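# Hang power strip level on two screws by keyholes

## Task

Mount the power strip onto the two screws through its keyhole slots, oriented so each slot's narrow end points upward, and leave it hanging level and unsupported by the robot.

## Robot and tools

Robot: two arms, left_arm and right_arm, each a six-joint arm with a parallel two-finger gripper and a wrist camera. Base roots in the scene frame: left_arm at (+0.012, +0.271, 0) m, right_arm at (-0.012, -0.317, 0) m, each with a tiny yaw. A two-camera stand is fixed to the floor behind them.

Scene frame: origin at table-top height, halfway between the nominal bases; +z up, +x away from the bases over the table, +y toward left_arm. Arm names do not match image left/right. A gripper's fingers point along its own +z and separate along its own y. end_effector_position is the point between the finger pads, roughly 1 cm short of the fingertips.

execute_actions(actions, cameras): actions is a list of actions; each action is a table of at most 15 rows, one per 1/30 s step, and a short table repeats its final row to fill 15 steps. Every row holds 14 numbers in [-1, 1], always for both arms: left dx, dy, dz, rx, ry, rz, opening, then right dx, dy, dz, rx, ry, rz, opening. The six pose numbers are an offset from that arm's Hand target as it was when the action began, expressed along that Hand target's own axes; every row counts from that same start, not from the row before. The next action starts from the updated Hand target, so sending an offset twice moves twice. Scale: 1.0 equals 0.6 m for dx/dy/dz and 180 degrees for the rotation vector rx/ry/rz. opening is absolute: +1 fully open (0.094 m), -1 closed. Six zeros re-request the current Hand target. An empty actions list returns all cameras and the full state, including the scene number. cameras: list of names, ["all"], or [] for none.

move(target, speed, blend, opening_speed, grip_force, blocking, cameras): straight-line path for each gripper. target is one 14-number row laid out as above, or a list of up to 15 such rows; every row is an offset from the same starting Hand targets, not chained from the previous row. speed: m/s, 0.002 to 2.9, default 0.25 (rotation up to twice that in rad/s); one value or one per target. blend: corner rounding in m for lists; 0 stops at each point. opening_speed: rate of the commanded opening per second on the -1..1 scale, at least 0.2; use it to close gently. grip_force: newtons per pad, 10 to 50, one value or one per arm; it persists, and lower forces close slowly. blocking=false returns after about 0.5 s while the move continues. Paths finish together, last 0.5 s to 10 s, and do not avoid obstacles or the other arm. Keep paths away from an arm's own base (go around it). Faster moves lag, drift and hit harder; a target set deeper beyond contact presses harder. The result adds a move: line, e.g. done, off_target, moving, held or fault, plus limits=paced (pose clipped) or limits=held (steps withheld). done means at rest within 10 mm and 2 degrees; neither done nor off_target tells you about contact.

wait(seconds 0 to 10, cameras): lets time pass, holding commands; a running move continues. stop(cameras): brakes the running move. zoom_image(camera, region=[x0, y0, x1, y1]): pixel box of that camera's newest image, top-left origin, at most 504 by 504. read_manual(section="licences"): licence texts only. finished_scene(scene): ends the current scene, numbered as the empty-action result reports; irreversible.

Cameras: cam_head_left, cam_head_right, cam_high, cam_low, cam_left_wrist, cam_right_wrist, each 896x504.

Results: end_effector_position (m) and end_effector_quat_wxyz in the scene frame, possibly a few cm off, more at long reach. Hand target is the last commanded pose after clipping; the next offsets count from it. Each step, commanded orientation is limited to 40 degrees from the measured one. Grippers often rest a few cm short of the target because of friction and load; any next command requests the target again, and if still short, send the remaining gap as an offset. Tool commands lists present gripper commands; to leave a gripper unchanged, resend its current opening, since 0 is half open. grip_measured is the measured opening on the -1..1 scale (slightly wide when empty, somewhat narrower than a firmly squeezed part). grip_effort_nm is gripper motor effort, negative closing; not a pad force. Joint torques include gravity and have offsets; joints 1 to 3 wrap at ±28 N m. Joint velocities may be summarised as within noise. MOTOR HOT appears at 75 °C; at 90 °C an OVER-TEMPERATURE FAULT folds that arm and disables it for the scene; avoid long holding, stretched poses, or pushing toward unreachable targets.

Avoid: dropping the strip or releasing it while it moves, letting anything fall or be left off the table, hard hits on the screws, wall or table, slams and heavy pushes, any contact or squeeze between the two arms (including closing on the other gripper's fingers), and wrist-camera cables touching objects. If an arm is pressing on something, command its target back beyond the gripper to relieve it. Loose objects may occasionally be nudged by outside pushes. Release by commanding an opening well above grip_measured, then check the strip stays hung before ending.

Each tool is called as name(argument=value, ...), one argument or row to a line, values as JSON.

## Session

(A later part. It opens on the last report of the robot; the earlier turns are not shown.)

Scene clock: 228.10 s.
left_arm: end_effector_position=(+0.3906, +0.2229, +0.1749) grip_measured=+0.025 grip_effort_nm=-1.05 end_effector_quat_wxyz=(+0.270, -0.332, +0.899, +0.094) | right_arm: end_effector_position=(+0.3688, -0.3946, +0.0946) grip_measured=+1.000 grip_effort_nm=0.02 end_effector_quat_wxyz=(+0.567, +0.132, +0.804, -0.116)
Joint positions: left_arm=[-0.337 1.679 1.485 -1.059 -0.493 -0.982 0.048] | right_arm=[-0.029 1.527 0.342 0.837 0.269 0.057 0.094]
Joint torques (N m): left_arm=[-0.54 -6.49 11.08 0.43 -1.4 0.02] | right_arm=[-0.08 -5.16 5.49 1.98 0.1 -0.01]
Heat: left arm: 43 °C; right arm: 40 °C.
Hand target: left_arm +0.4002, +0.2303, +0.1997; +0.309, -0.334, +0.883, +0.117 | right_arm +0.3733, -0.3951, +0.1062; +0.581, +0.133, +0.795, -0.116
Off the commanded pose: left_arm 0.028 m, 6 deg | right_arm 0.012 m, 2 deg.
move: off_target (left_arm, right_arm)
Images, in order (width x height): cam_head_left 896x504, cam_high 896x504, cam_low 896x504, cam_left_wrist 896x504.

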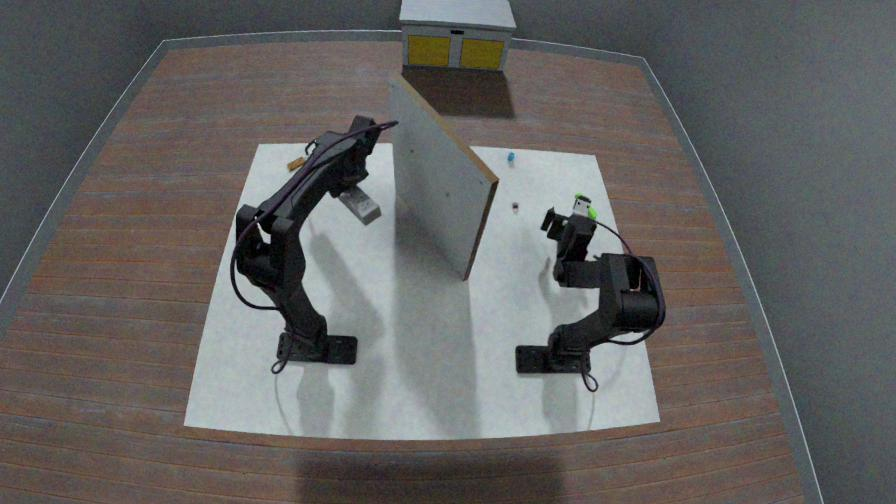

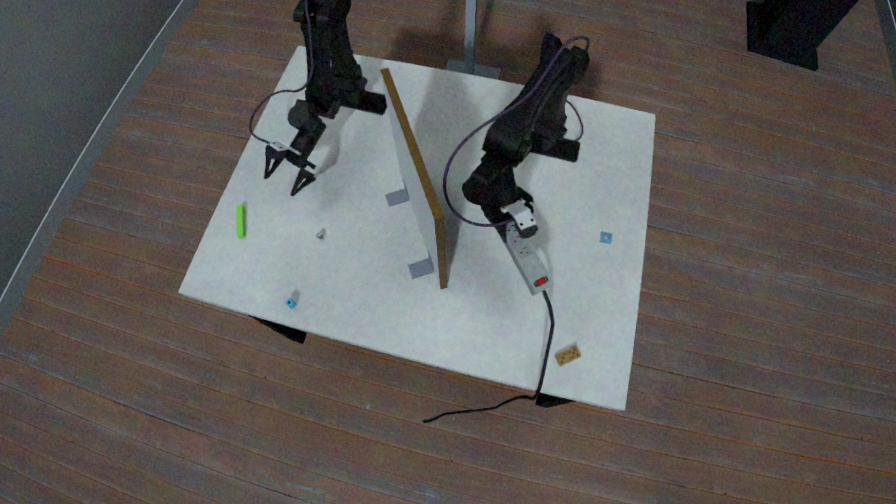

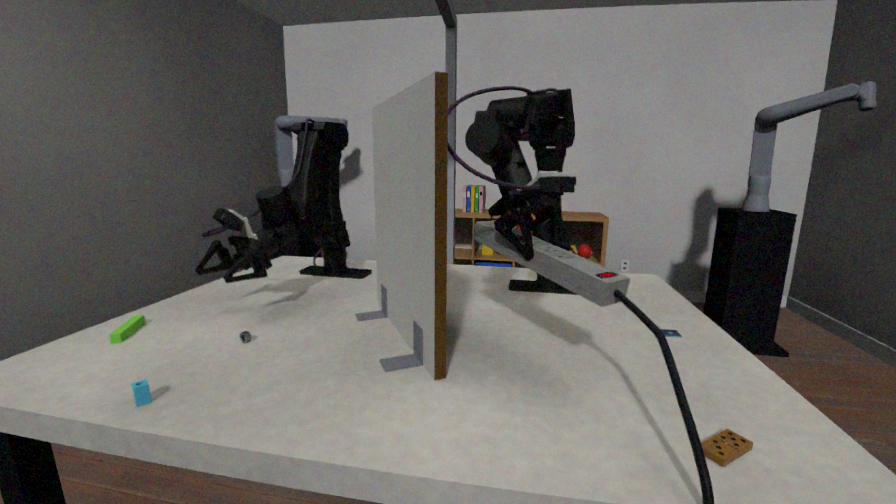

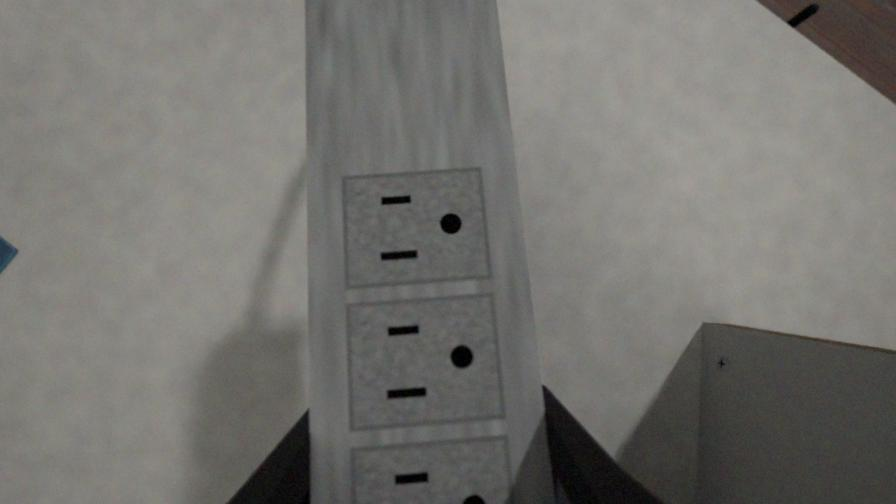

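move(
  target=[0.156,0,0.195,0,0,0,-0.25,0,0,0,0,0,0,1],
  speed=0.1,
  cameras=["cam_low","cam_left_wrist"],
)

Scene clock: 237.17 s.
left_arm: end_effector_position=(+0.3932, +0.2271, +0.0473) grip_measured=+0.025 grip_effort_nm=-1.05 end_effector_quat_wxyz=(+0.287, -0.331, +0.892, +0.110) | right_arm: end_effector_position=(+0.3688, -0.3946, +0.0946) grip_measured=+1.000 grip_effort_nm=0.02 end_effector_quat_wxyz=(+0.567, +0.132, +0.804, -0.116)
Joint positions: left_arm=[-0.345 1.786 1.067 -0.526 -0.542 -0.982 0.048] | right_arm=[-0.029 1.527 0.342 0.837 0.269 0.057 0.094]
Joint torques (N m): left_arm=[-0.55 -6.34 5.65 0.98 -0.85 0] | right_arm=[-0.12 -5.08 5.41 1.98 0.06 0]
Heat: left arm: 38 °C; right arm: 40 °C.
Hand target: left_arm +0.4002, +0.2303, +0.0499; +0.309, -0.334, +0.883, +0.117 | right_arm +0.3733, -0.3951, +0.1062; +0.581, +0.133, +0.795, -0.116
Off the commanded pose: left_arm 0.008 m, 3 deg | right_arm 0.012 m, 2 deg.
move: off_target (left_arm, right_arm)
Images, in order (width x height): cam_low 896x504, cam_left_wrist 896x504.

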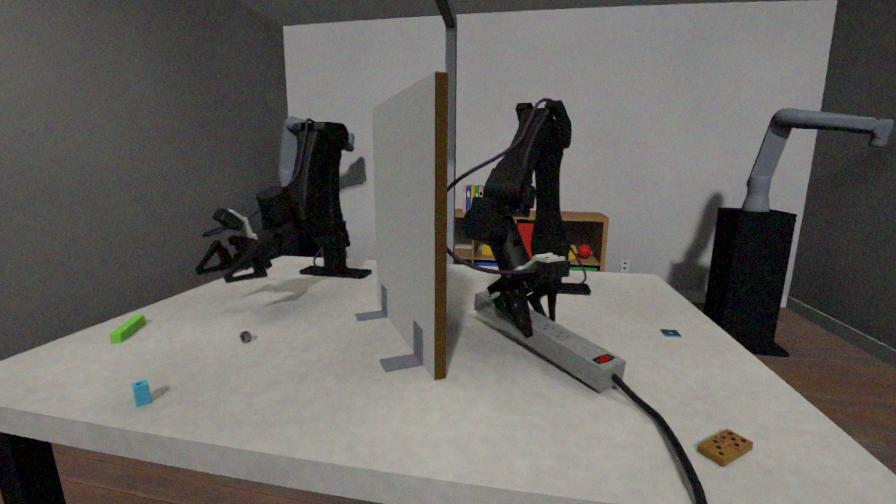

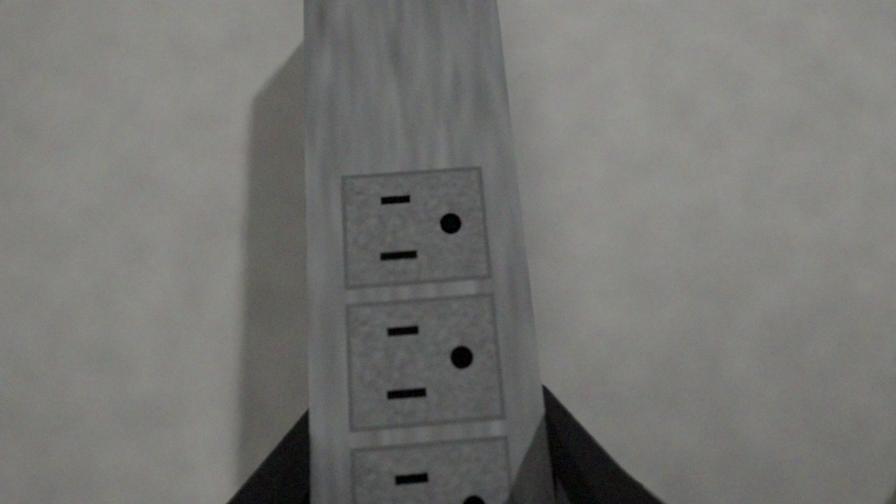

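move(
  target=[0.021,0,0.026,0,0,0,-0.25,0,0,0,0,0,0,1],
  speed=0.06,
  cameras=["cam_low","cam_left_wrist"],
)

Scene clock: 241.87 s.
left_arm: end_effector_position=(+0.3967, +0.2285, +0.0328) grip_measured=+0.025 grip_effort_nm=-1.05 end_effector_quat_wxyz=(+0.300, -0.332, +0.887, +0.113) | right_arm: end_effector_position=(+0.3688, -0.3946, +0.0946) grip_measured=+1.000 grip_effort_nm=0.02 end_effector_quat_wxyz=(+0.567, +0.132, +0.804, -0.116)
Joint positions: left_arm=[-0.348 1.82 1.029 -0.437 -0.566 -0.982 0.048] | right_arm=[-0.029 1.527 0.342 0.837 0.269 0.057 0.094]
Joint torques (N m): left_arm=[-0.4 -6.09 5.14 0.96 -0.59 0.01] | right_arm=[0.03 -5.14 5.34 1.98 0.08 0.01]
Heat: left arm: 37 °C; right arm: 40 °C.
Hand target: left_arm +0.4001, +0.2302, +0.0299; +0.309, -0.334, +0.883, +0.117 | right_arm +0.3733, -0.3951, +0.1062; +0.581, +0.133, +0.795, -0.116
Off the commanded pose: left_arm 0.005 m, 1 deg | right_arm 0.012 m, 2 deg.
move: off_target (right_arm)
Images, in order (width x height): cam_low 896x504, cam_left_wrist 896x504.

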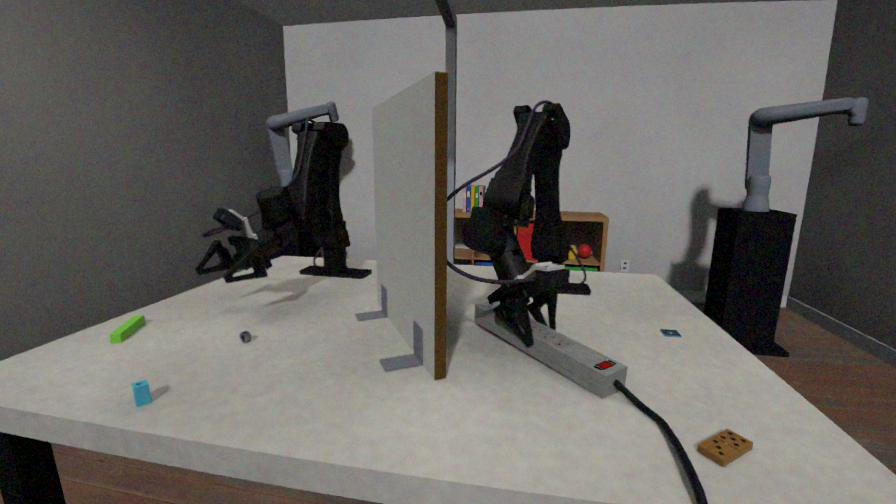

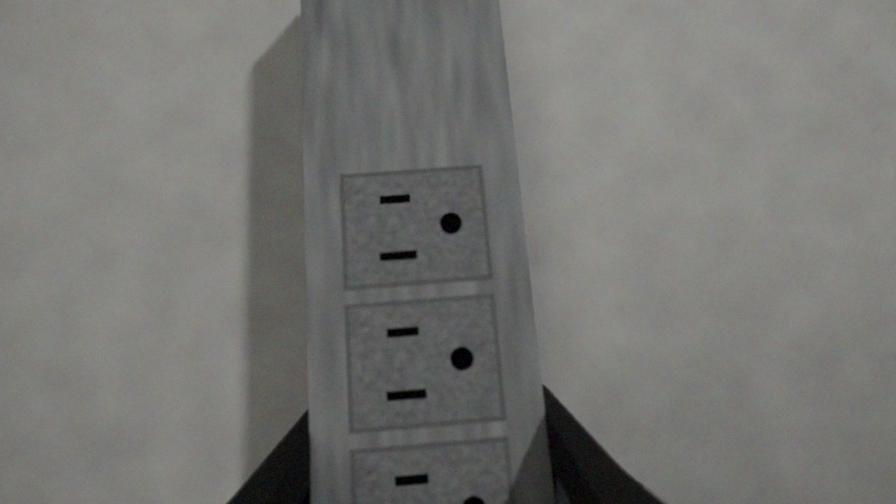

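move(
  target=[
    [0.0125,0,0.0156,0,0,0,-0.25,0,0,0,0,0,0,1],
    [0.0125,0,0.0156,0,0,0,0.4,0,0,0,0,0,0,1],
  ],
  speed=0.05,
  opening_speed=0.5,
  cameras=["cam_low","cam_left_wrist"],
)

Scene clock: 248.23 s.
left_arm: end_effector_position=(+0.4000, +0.2283, +0.0240) grip_measured=+0.398 grip_effort_nm=0.06 end_effector_quat_wxyz=(+0.306, -0.334, +0.884, +0.111) | right_arm: end_effector_position=(+0.3688, -0.3946, +0.0946) grip_measured=+1.000 grip_effort_nm=0.02 end_effector_quat_wxyz=(+0.567, +0.132, +0.804, -0.116)
Joint positions: left_arm=[-0.348 1.845 1.012 -0.383 -0.573 -0.982 0.066] | right_arm=[-0.029 1.527 0.342 0.837 0.269 0.057 0.094]
Joint torques (N m): left_arm=[-0.4 -6.02 4.67 0.92 -0.52 0.01] | right_arm=[-0.03 -5.12 5.45 1.99 0.09 -0.03]
Heat: left arm: 37 °C; right arm: 40 °C.
Hand target: left_arm +0.4000, +0.2303, +0.0179; +0.309, -0.334, +0.883, +0.117 | right_arm +0.3733, -0.3951, +0.1062; +0.581, +0.133, +0.795, -0.116
Off the commanded pose: left_arm 0.006 m, 1 deg | right_arm 0.012 m, 2 deg.
move: off_target (right_arm)
Images, in order (width x height): cam_low 896x504, cam_left_wrist 896x504.

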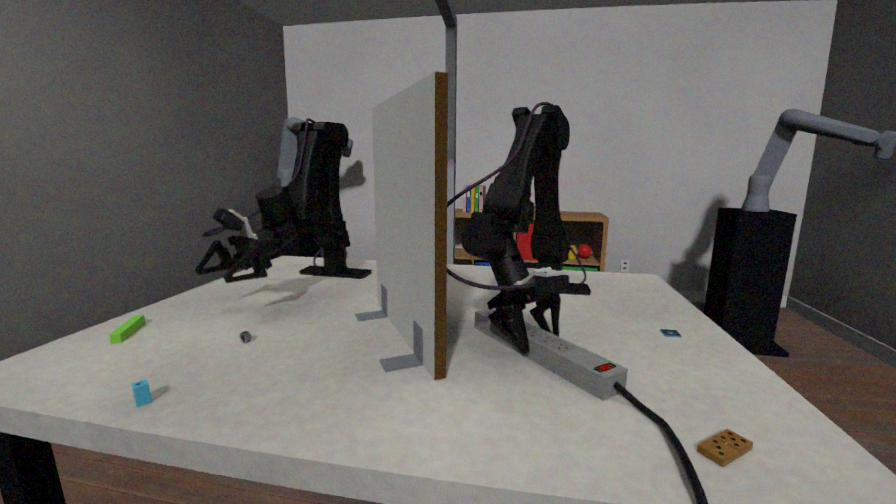

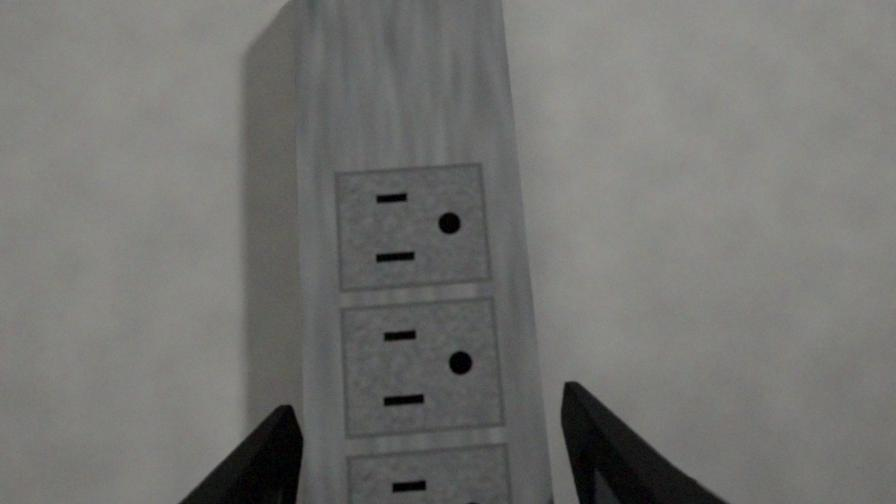

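move(
  target=[
    [0,0,-0.117,0,0,0,0.5,0,0,0,0,0,0,1],
    [-0.112,-0.004,-0.064,0,0.214,0,0.5,0,0,0,0,0,0,1],
    [-0.033,-0.004,0.035,0,0.214,0,0.5,0,0,0,0,0,0,1],
  ],
  speed=[0.15,0.2,0.08],
  blend=[0.01,0,0],
  cameras=["cam_low","cam_left_wrist"],
)

Scene clock: 271.30 s.
left_arm: end_effector_position=(+0.4216, +0.2489, +0.0223) grip_measured=+0.498 grip_effort_nm=0.06 end_effector_quat_wxyz=(+0.004, -0.359, +0.933, +0.003) | right_arm: end_effector_position=(+0.3688, -0.3946, +0.0946) grip_measured=+1.000 grip_effort_nm=0.02 end_effector_quat_wxyz=(+0.567, +0.132, +0.804, -0.116)
Joint positions: left_arm=[-0.043 2.156 1.652 -1.062 -0.009 -0.795 0.07] | right_arm=[-0.029 1.527 0.342 0.837 0.269 0.057 0.094]
Joint torques (N m): left_arm=[0.08 -8.25 5.34 0.26 0.09 0.12] | right_arm=[-0.06 -5.19 5.35 1.98 0.1 0.04]
Heat: left arm: 36 °C; right arm: 41 °C.
Hand target: left_arm +0.4231, +0.2474, +0.0138; +0.001, -0.354, +0.935, +0.001 | right_arm +0.3733, -0.3951, +0.1062; +0.581, +0.133, +0.795, -0.116
Off the commanded pose: left_arm 0.009 m, 1 deg | right_arm 0.012 m, 2 deg.
move: off_target (right_arm)
Images, in order (width x height): cam_low 896x504, cam_left_wrist 896x504.

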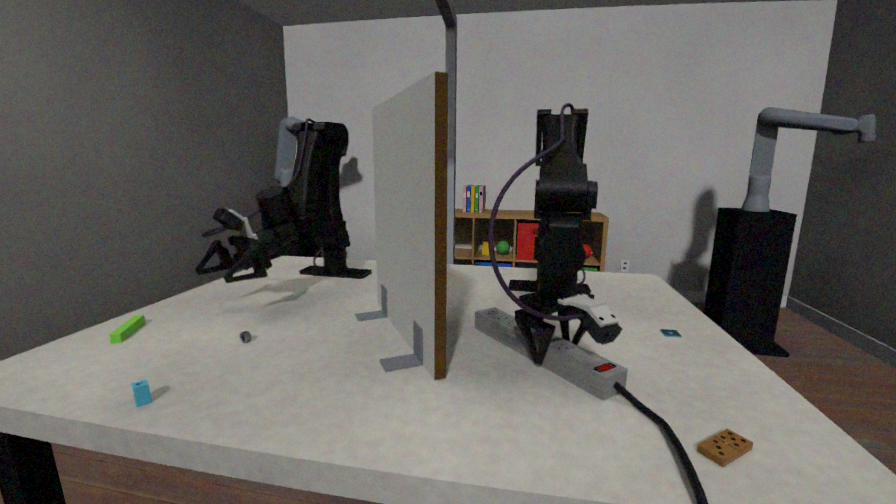

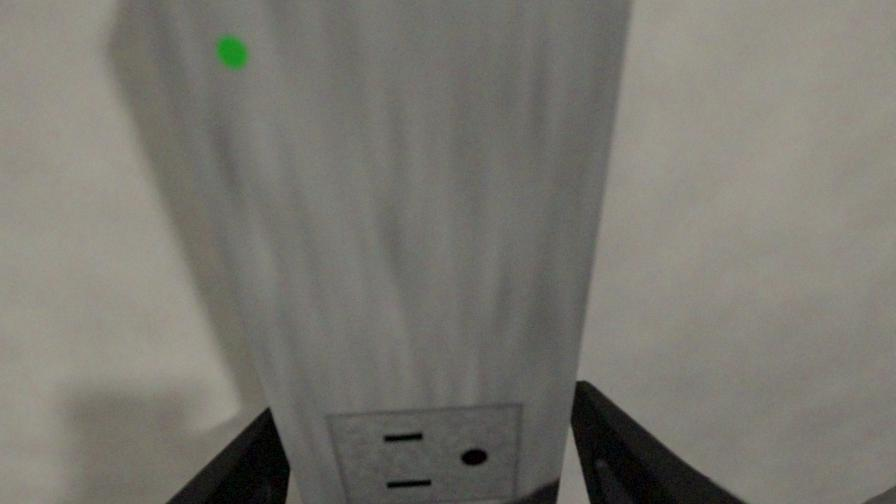

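move(
  target=[0,0,0,0,0,0,-0.3,0,0,0,0,0,0,1],
  opening_speed=0.4,
  cameras=[],
)

move(
  target=[0,0,-0.11,0,0,0,-0.3,0,0,0,0,0,0,1],
  speed=0.08,
  cameras=["cam_low","cam_left_wrist"],
)

Scene clock: 278.50 s.
left_arm: end_effector_position=(+0.4217, +0.2488, +0.0223) grip_measured=+0.026 grip_effort_nm=-1.05 end_effector_quat_wxyz=(+0.004, -0.358, +0.934, +0.003) | right_arm: end_effector_position=(+0.3688, -0.3946, +0.0946) grip_measured=+1.000 grip_effort_nm=0.02 end_effector_quat_wxyz=(+0.567, +0.132, +0.804, -0.116)
Joint positions: left_arm=[-0.043 2.156 1.652 -1.062 -0.008 -0.794 0.048] | right_arm=[-0.029 1.527 0.342 0.837 0.269 0.057 0.094]
Joint torques (N m): left_arm=[0.09 -8.23 5.39 0.26 0.07 0.11] | right_arm=[-0.17 -5.07 5.46 1.99 0.07 -0.01]
Heat: left arm: 36 °C; right arm: 41 °C.
Hand target: left_arm +0.4230, +0.2474, +0.0138; +0.001, -0.354, +0.935, +0.001 | right_arm +0.3733, -0.3951, +0.1062; +0.581, +0.133, +0.795, -0.116
Off the commanded pose: left_arm 0.009 m, 1 deg | right_arm 0.012 m, 2 deg.
move: off_target (right_arm)
No camera images: "cameras" was empty.

Scene clock: 280.10 s.
left_arm: end_effector_position=(+0.4212, +0.2456, +0.0584) grip_measured=+0.026 grip_effort_nm=-1.05 end_effector_quat_wxyz=(-0.009, -0.351, +0.936, +0.009) | right_arm: end_effector_position=(+0.3688, -0.3946, +0.0946) grip_measured=+1.000 grip_effort_nm=0.02 end_effector_quat_wxyz=(+0.567, +0.132, +0.804, -0.116)
Joint positions: left_arm=[-0.05 2.156 1.798 -1.237 -0.008 -0.786 0.048] | right_arm=[-0.029 1.527 0.342 0.837 0.269 0.057 0.094]
Joint torques (N m): left_arm=[0.18 -11.7 9.24 -0.46 0.06 0.01] | right_arm=[-0.12 -5.04 5.46 1.99 0.08 0.01]
Heat: left arm: 36 °C; right arm: 41 °C.
Hand target: left_arm +0.4230, +0.2472, +0.0798; +0.001, -0.354, +0.935, +0.001 | right_arm +0.3733, -0.3951, +0.1062; +0.581, +0.133, +0.795, -0.116
Off the commanded pose: left_arm 0.022 m, 1 deg | right_arm 0.012 m, 2 deg.
move: off_target (left_arm, right_arm)
Images, in order (width x height): cam_low 896x504, cam_left_wrist 896x504.

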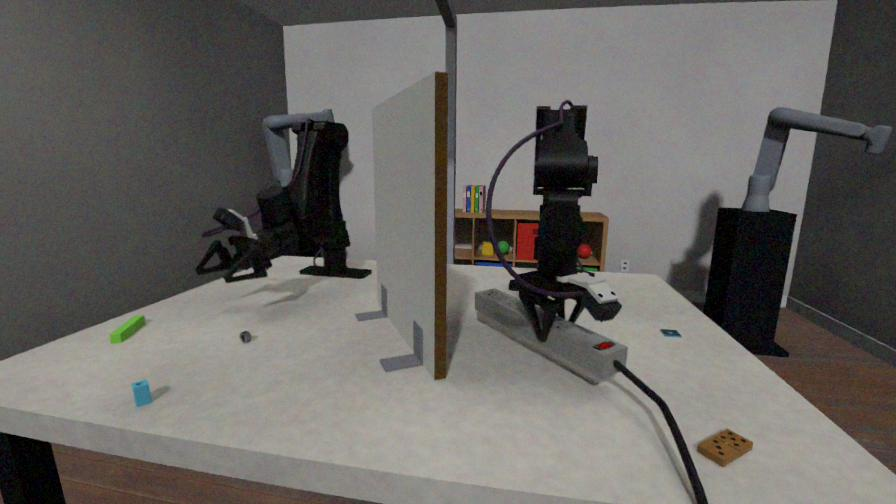

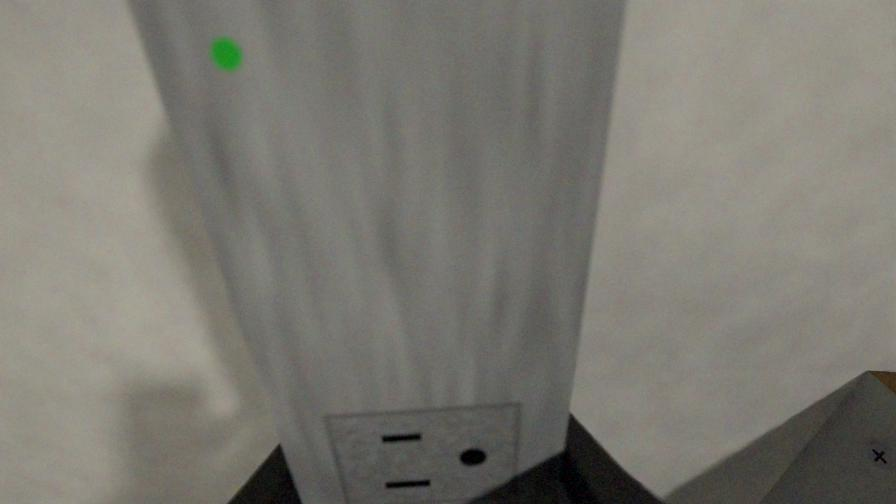

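move(
  target=[
    [0.05,0.018,-0.24,0,0,0,-0.3,0,0,0,0,0,0,1],
    [0.108,0.036,-0.433,0.181,-0.475,0.180,-0.3,0,0,0,0,0,0,1],
  ],
  speed=0.2,
  blend=[0.04,0],
  cameras=["cam_low","cam_left_wrist","cam_head_left"],
)

Scene clock: 351.03 s.
left_arm: end_effector_position=(+0.3511, +0.2260, +0.2809) grip_measured=+0.025 grip_effort_nm=-1.05 end_effector_quat_wxyz=(+0.623, +0.015, +0.782, +0.030) | right_arm: end_effector_position=(+0.3688, -0.3946, +0.0946) grip_measured=+1.000 grip_effort_nm=0.02 end_effector_quat_wxyz=(+0.567, +0.132, +0.804, -0.116)
Joint positions: left_arm=[-0.287 0.875 0.699 -0.061 -0.325 -0.008 0.048] | right_arm=[-0.029 1.527 0.342 0.837 0.269 0.057 0.094]
Joint torques (N m): left_arm=[0.4 -3.34 8.53 3.63 0.18 0.05] | right_arm=[-0.12 -5.11 5.34 1.99 0.08 -0.02]
Heat: left arm: 37 °C; right arm: 42 °C.
Hand target: left_arm +0.3599, +0.2201, +0.3395; +0.707, +0.000, +0.708, -0.001 | right_arm +0.3733, -0.3951, +0.1062; +0.581, +0.133, +0.795, -0.116
Off the commanded pose: left_arm 0.060 m, 13 deg | right_arm 0.012 m, 2 deg.
move: off_target (left_arm, right_arm)
Images, in order (width x height): cam_head_left 896x504, cam_low 896x504, cam_left_wrist 896x504.

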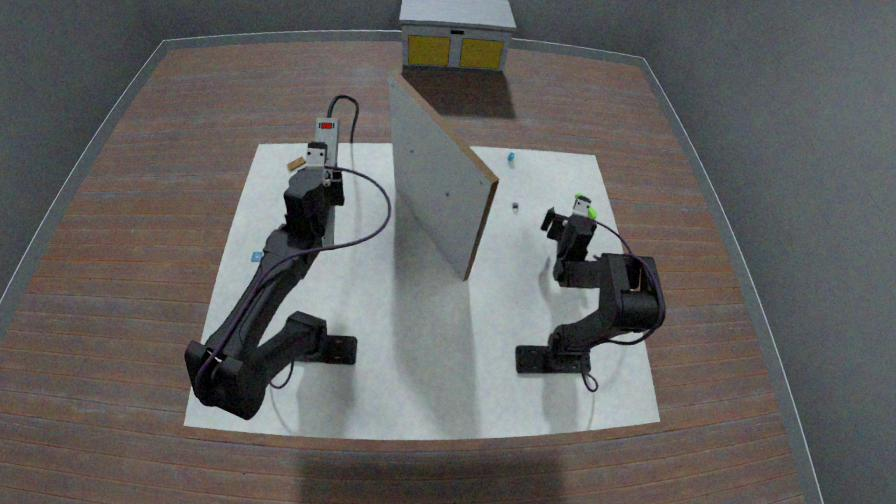

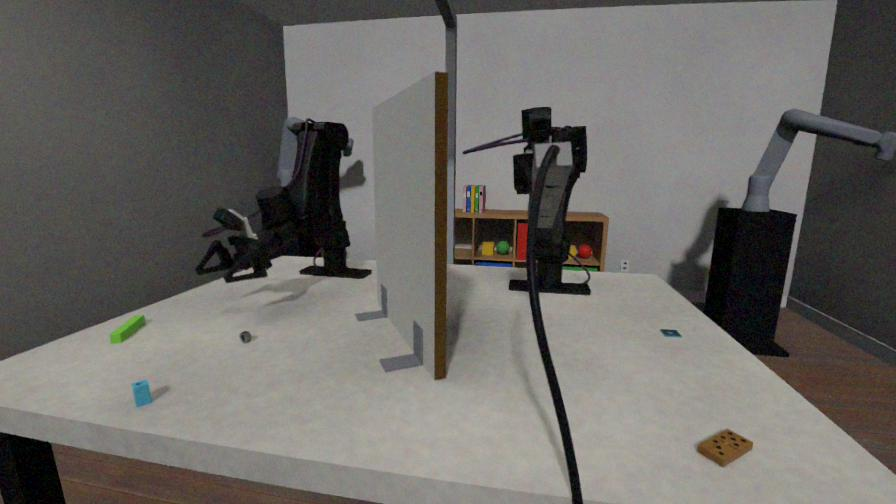

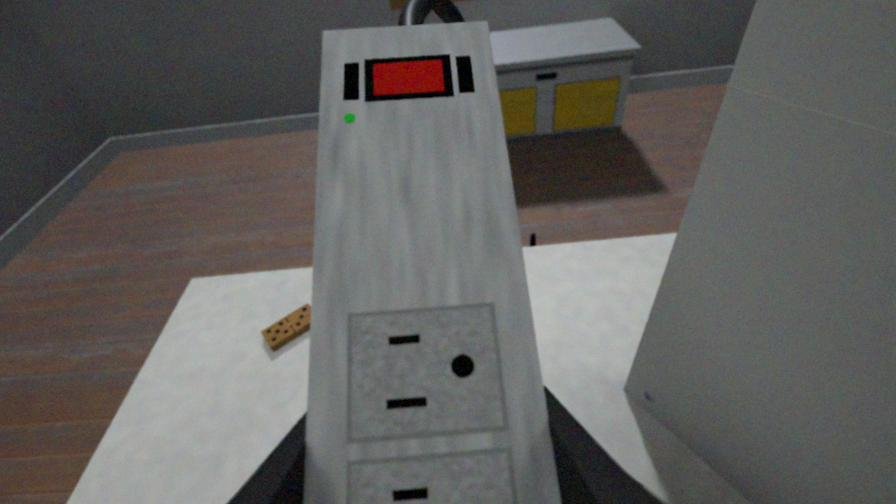

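move(
  target=[0.117,-0.15,-0.092,0.252,-0.252,0.453,-0.3,0,0,0,0,0,0,1],
  speed=0.2,
  cameras=["all"],
)

Scene clock: 378.17 s.
left_arm: end_effector_position=(+0.3366, +0.1820, +0.2571) grip_measured=+0.025 grip_effort_nm=-1.05 end_effector_quat_wxyz=(+0.646, +0.639, +0.295, +0.296) | right_arm: end_effector_position=(+0.3688, -0.3946, +0.0946) grip_measured=+1.000 grip_effort_nm=0.02 end_effector_quat_wxyz=(+0.567, +0.132, +0.804, -0.116)
Joint positions: left_arm=[0.161 1.03 0.422 0.624 0.852 1.557 0.048] | right_arm=[-0.029 1.527 0.342 0.837 0.269 0.057 0.094]
Joint torques (N m): left_arm=[-3.52 -1.91 10.89 1.01 2.8 -0.14] | right_arm=[0.05 -5.12 5.34 1.95 0.08 0.03]
Heat: left arm: 42 °C; right arm: 42 °C.
Hand target: left_arm +0.3044, +0.1302, +0.2695; +0.680, +0.680, +0.193, +0.193 | right_arm +0.3733, -0.3951, +0.1062; +0.581, +0.133, +0.795, -0.116
Off the commanded pose: left_arm 0.062 m, 18 deg | right_arm 0.012 m, 2 deg.
move: off_target (left_arm, right_arm)

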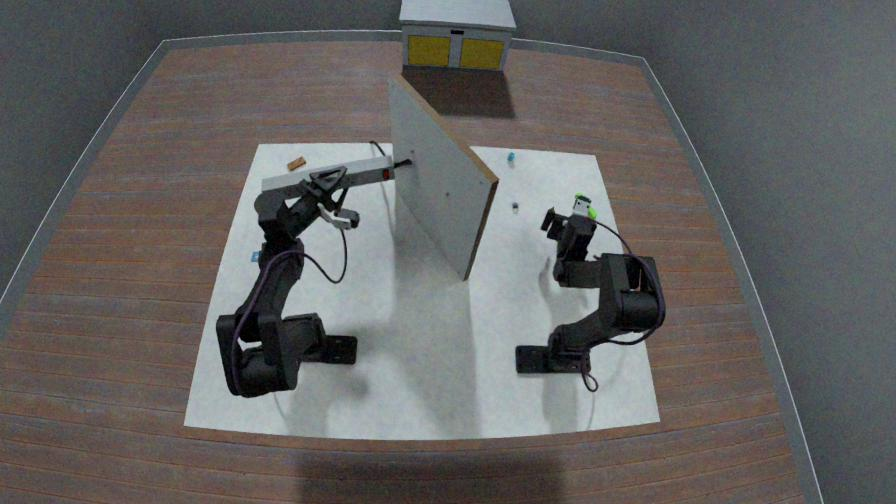

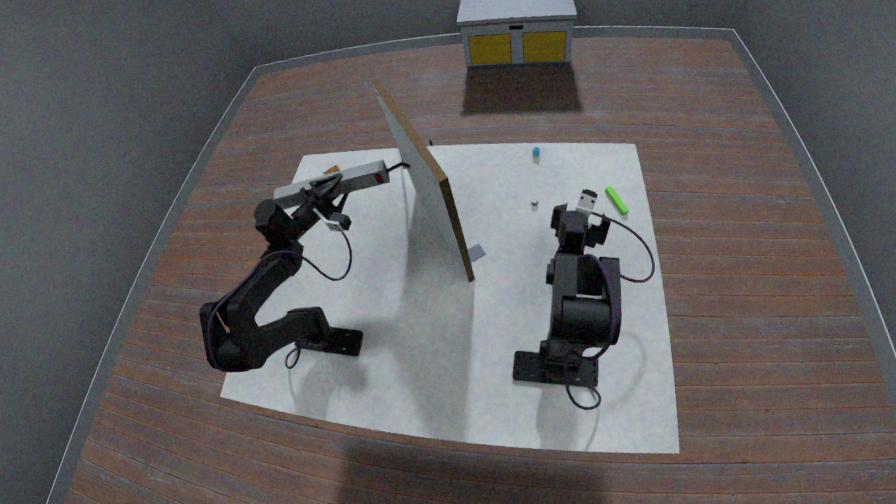

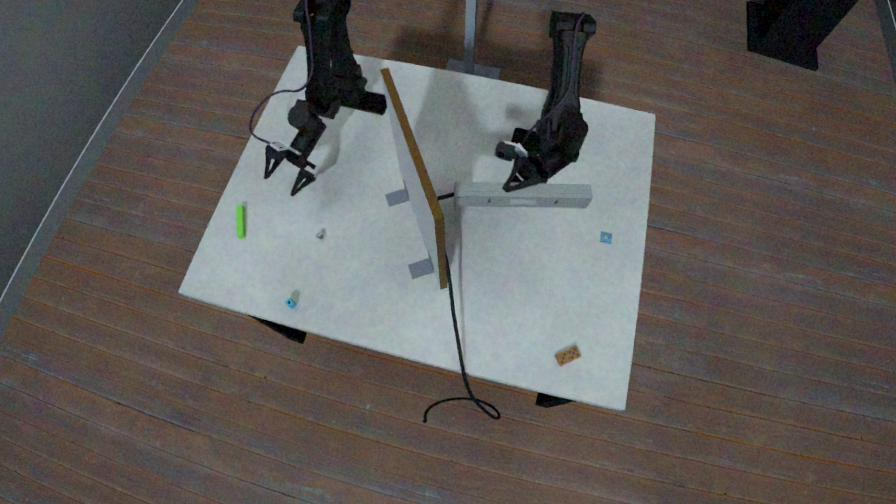

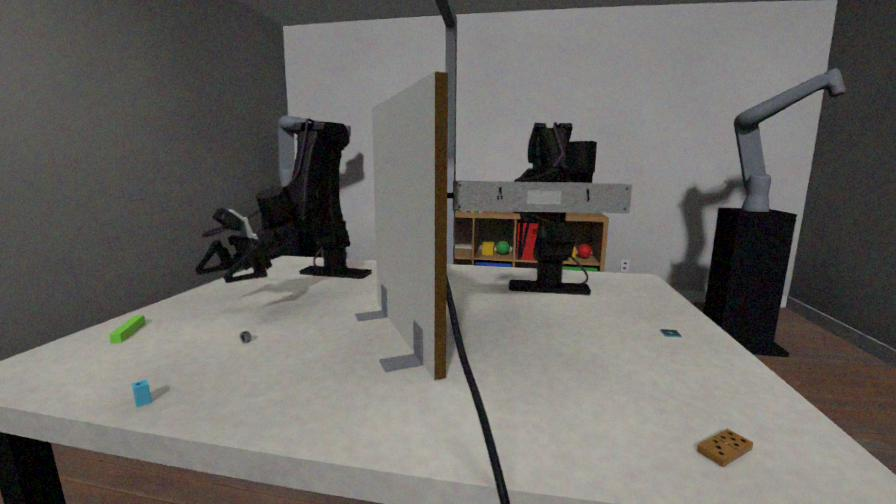

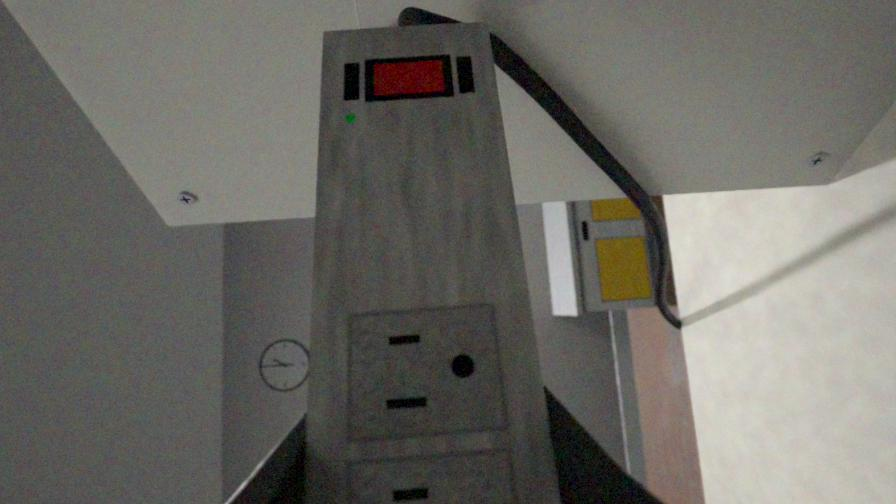

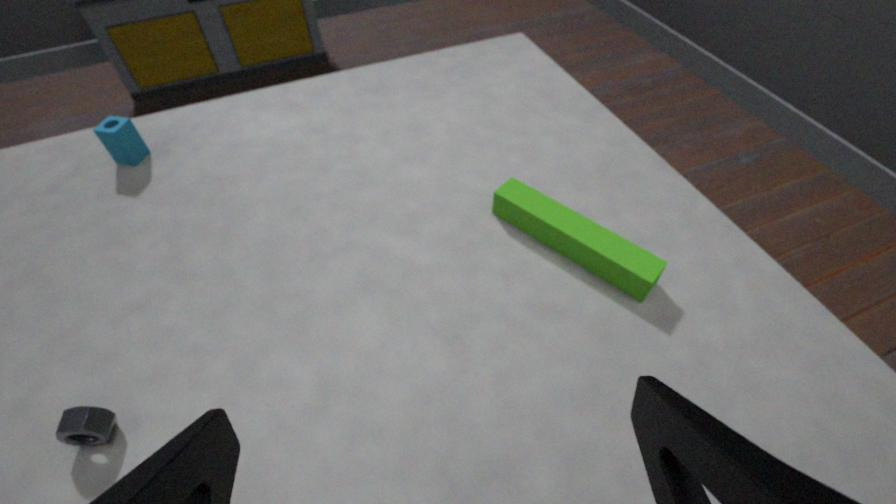

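move(
  target=[
    [0.113,0.05,-0.068,0,0,0,-0.3,0,0,0,0,0,0,1],
    [-0.135,-0.233,0.063,0.468,-0.208,-0.208,-0.3,0,0,0,0,0,0,1],
  ],
  speed=0.2,
  blend=[0.03,0],
  cameras=["all"],
)

Scene clock: 441.87 s.
left_arm: end_effector_position=(+0.2939, +0.0579, +0.1247) grip_measured=+0.025 grip_effort_nm=-1.05 end_effector_quat_wxyz=(+0.163, +0.891, +0.342, -0.250) | right_arm: end_effector_position=(+0.3688, -0.3946, +0.0946) grip_measured=+1.000 grip_effort_nm=0.02 end_effector_quat_wxyz=(+0.567, +0.132, +0.804, -0.116)
Joint positions: left_arm=[-0.348 1.989 1.678 -1.437 0.583 2.096 0.048] | right_arm=[-0.029 1.527 0.342 0.837 0.269 0.057 0.094]
Joint torques (N m): left_arm=[-1.95 -6.54 6.56 -1.91 0.87 0.06] | right_arm=[0.01 -5.15 5.39 1.95 0.08 -0.02]
Heat: left arm: 39 °C; right arm: 43 °C.
Hand target: left_arm +0.2552, +0.0554, +0.1297; +0.111, +0.879, +0.249, -0.391 | right_arm +0.3733, -0.3951, +0.1062; +0.581, +0.133, +0.795, -0.116
Off the commanded pose: left_arm 0.039 m, 20 deg | right_arm 0.012 m, 2 deg.
joint sent to its limit (left arm) — joint 4 (wrist pitch), lower limit; joint 6 (wrist roll), upper limit. The joint targets are off in position and orientation.
move: off_target (left_arm, right_arm)

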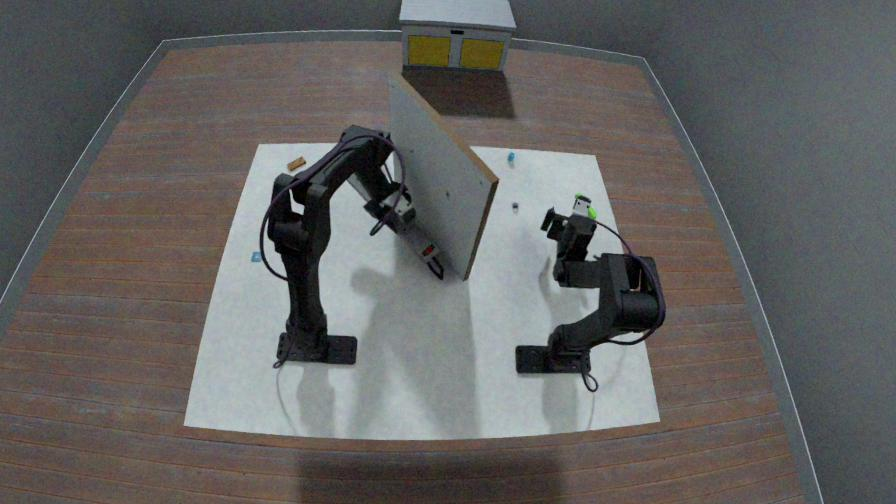

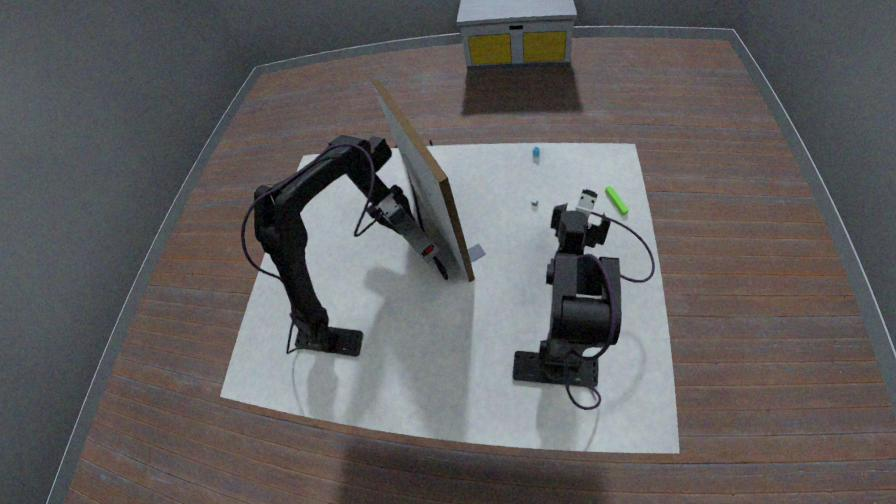

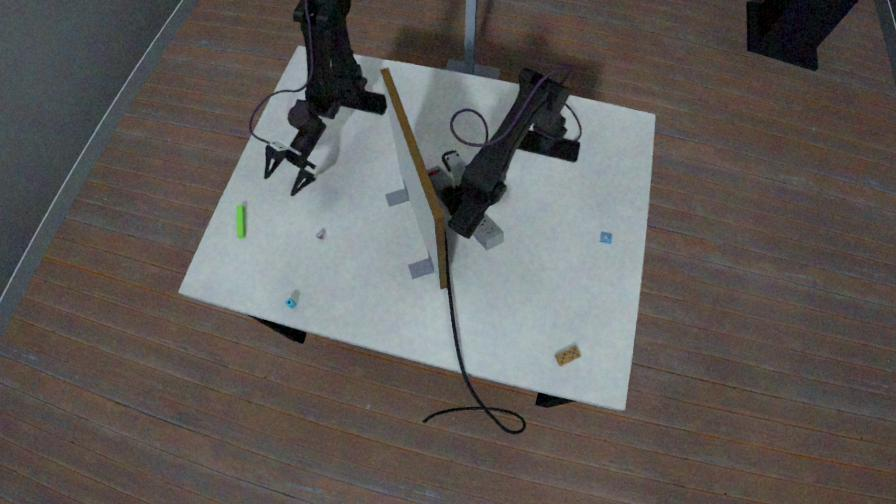

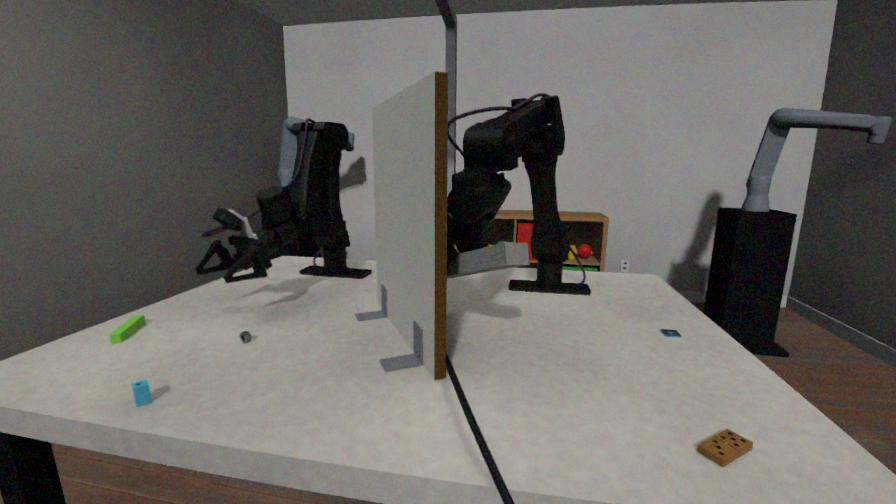

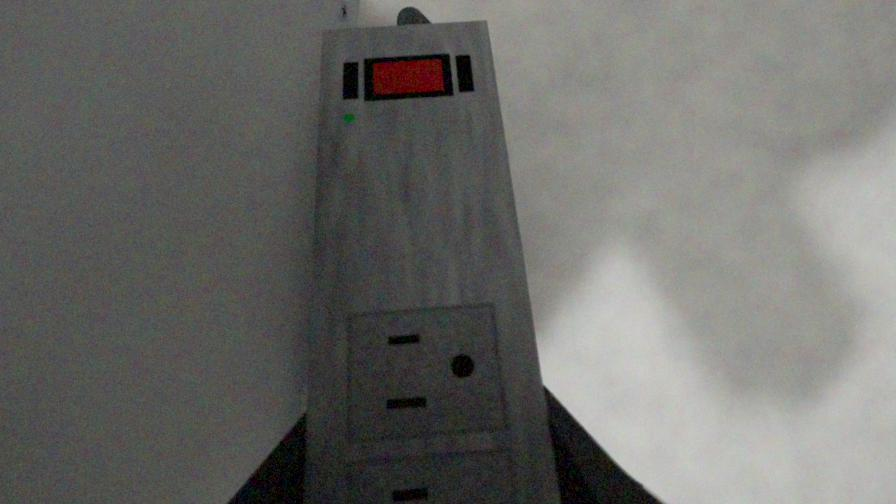

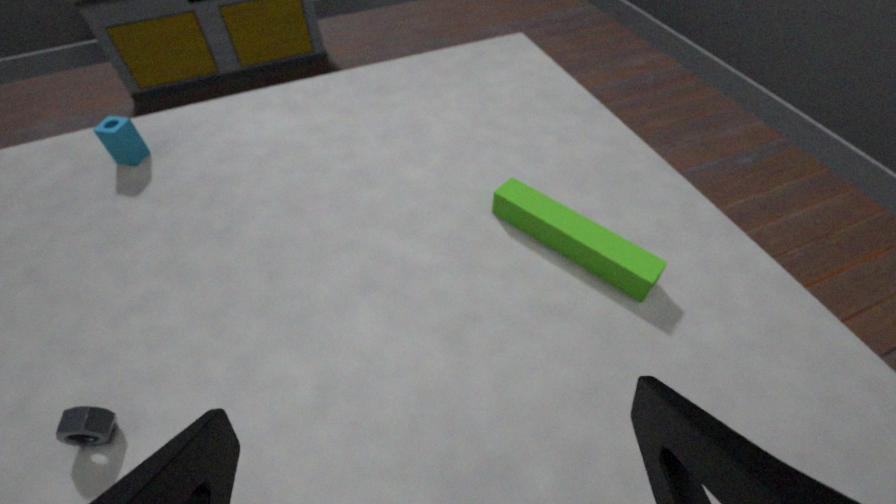

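move(
  target=[0.150,-0.024,-0.004,-0.074,0.081,-0.027,-0.3,0,0,0,0,0,0,1],
  speed=0.1,
  cameras=["cam_head_right","cam_low","cam_left_wrist"],
)

Scene clock: 460.73 s.
left_arm: end_effector_position=(+0.3172, +0.0927, +0.0669) grip_measured=+0.025 grip_effort_nm=-1.05 end_effector_quat_wxyz=(+0.187, +0.875, +0.389, -0.220) | right_arm: end_effector_position=(+0.3688, -0.3946, +0.0946) grip_measured=+1.000 grip_effort_nm=0.02 end_effector_quat_wxyz=(+0.567, +0.132, +0.804, -0.116)
Joint positions: left_arm=[-0.234 1.989 1.456 -1.165 0.572 2.09 0.048] | right_arm=[-0.029 1.527 0.342 0.837 0.269 0.057 0.094]
Joint torques (N m): left_arm=[-0.54 -9.39 3.79 -0.66 -0.13 0.12] | right_arm=[-0.09 -5.01 5.38 1.96 0.1 -0.03]
Heat: left arm: 39 °C; right arm: 43 °C.
Hand target: left_arm +0.3004, +0.1003, +0.0645; +0.163, +0.891, +0.342, -0.249 | right_arm +0.3733, -0.3951, +0.1062; +0.581, +0.133, +0.795, -0.116
Off the commanded pose: left_arm 0.019 m, 7 deg | right_arm 0.012 m, 2 deg.
joint sent to its limit (left arm) — joint 6 (wrist roll), upper limit. The joint targets are off in orientation, not in position.
move: off_target (left_arm, right_arm)
Images, in order (width x height): cam_head_right 896x504, cam_low 896x504, cam_left_wrist 896x504.

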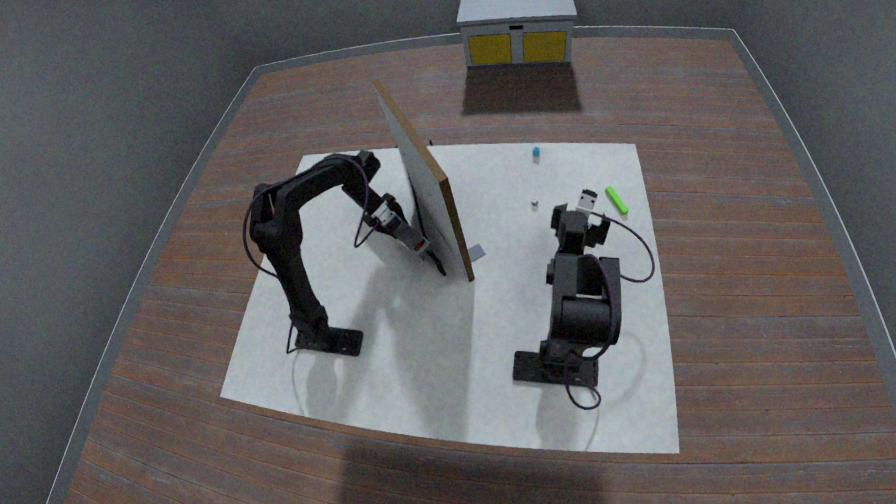

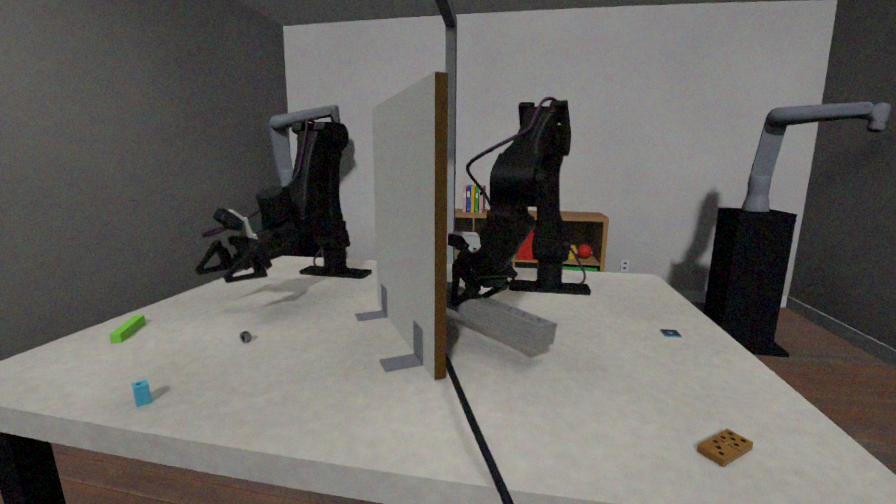

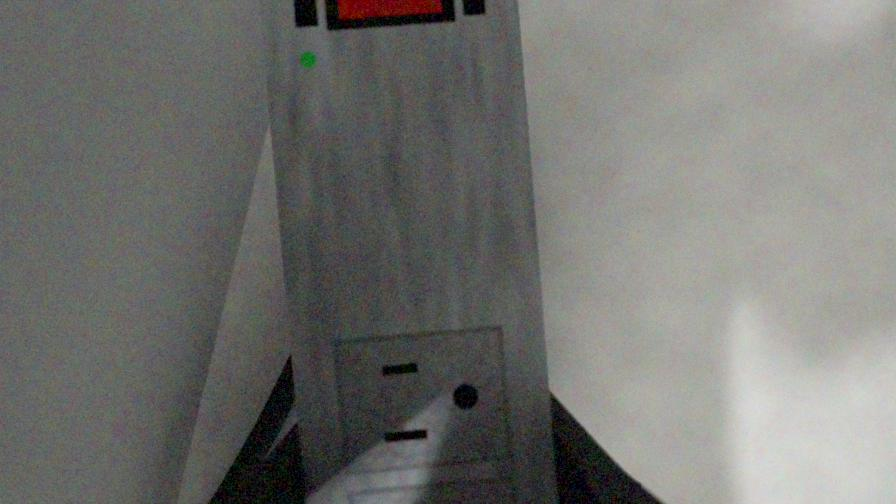

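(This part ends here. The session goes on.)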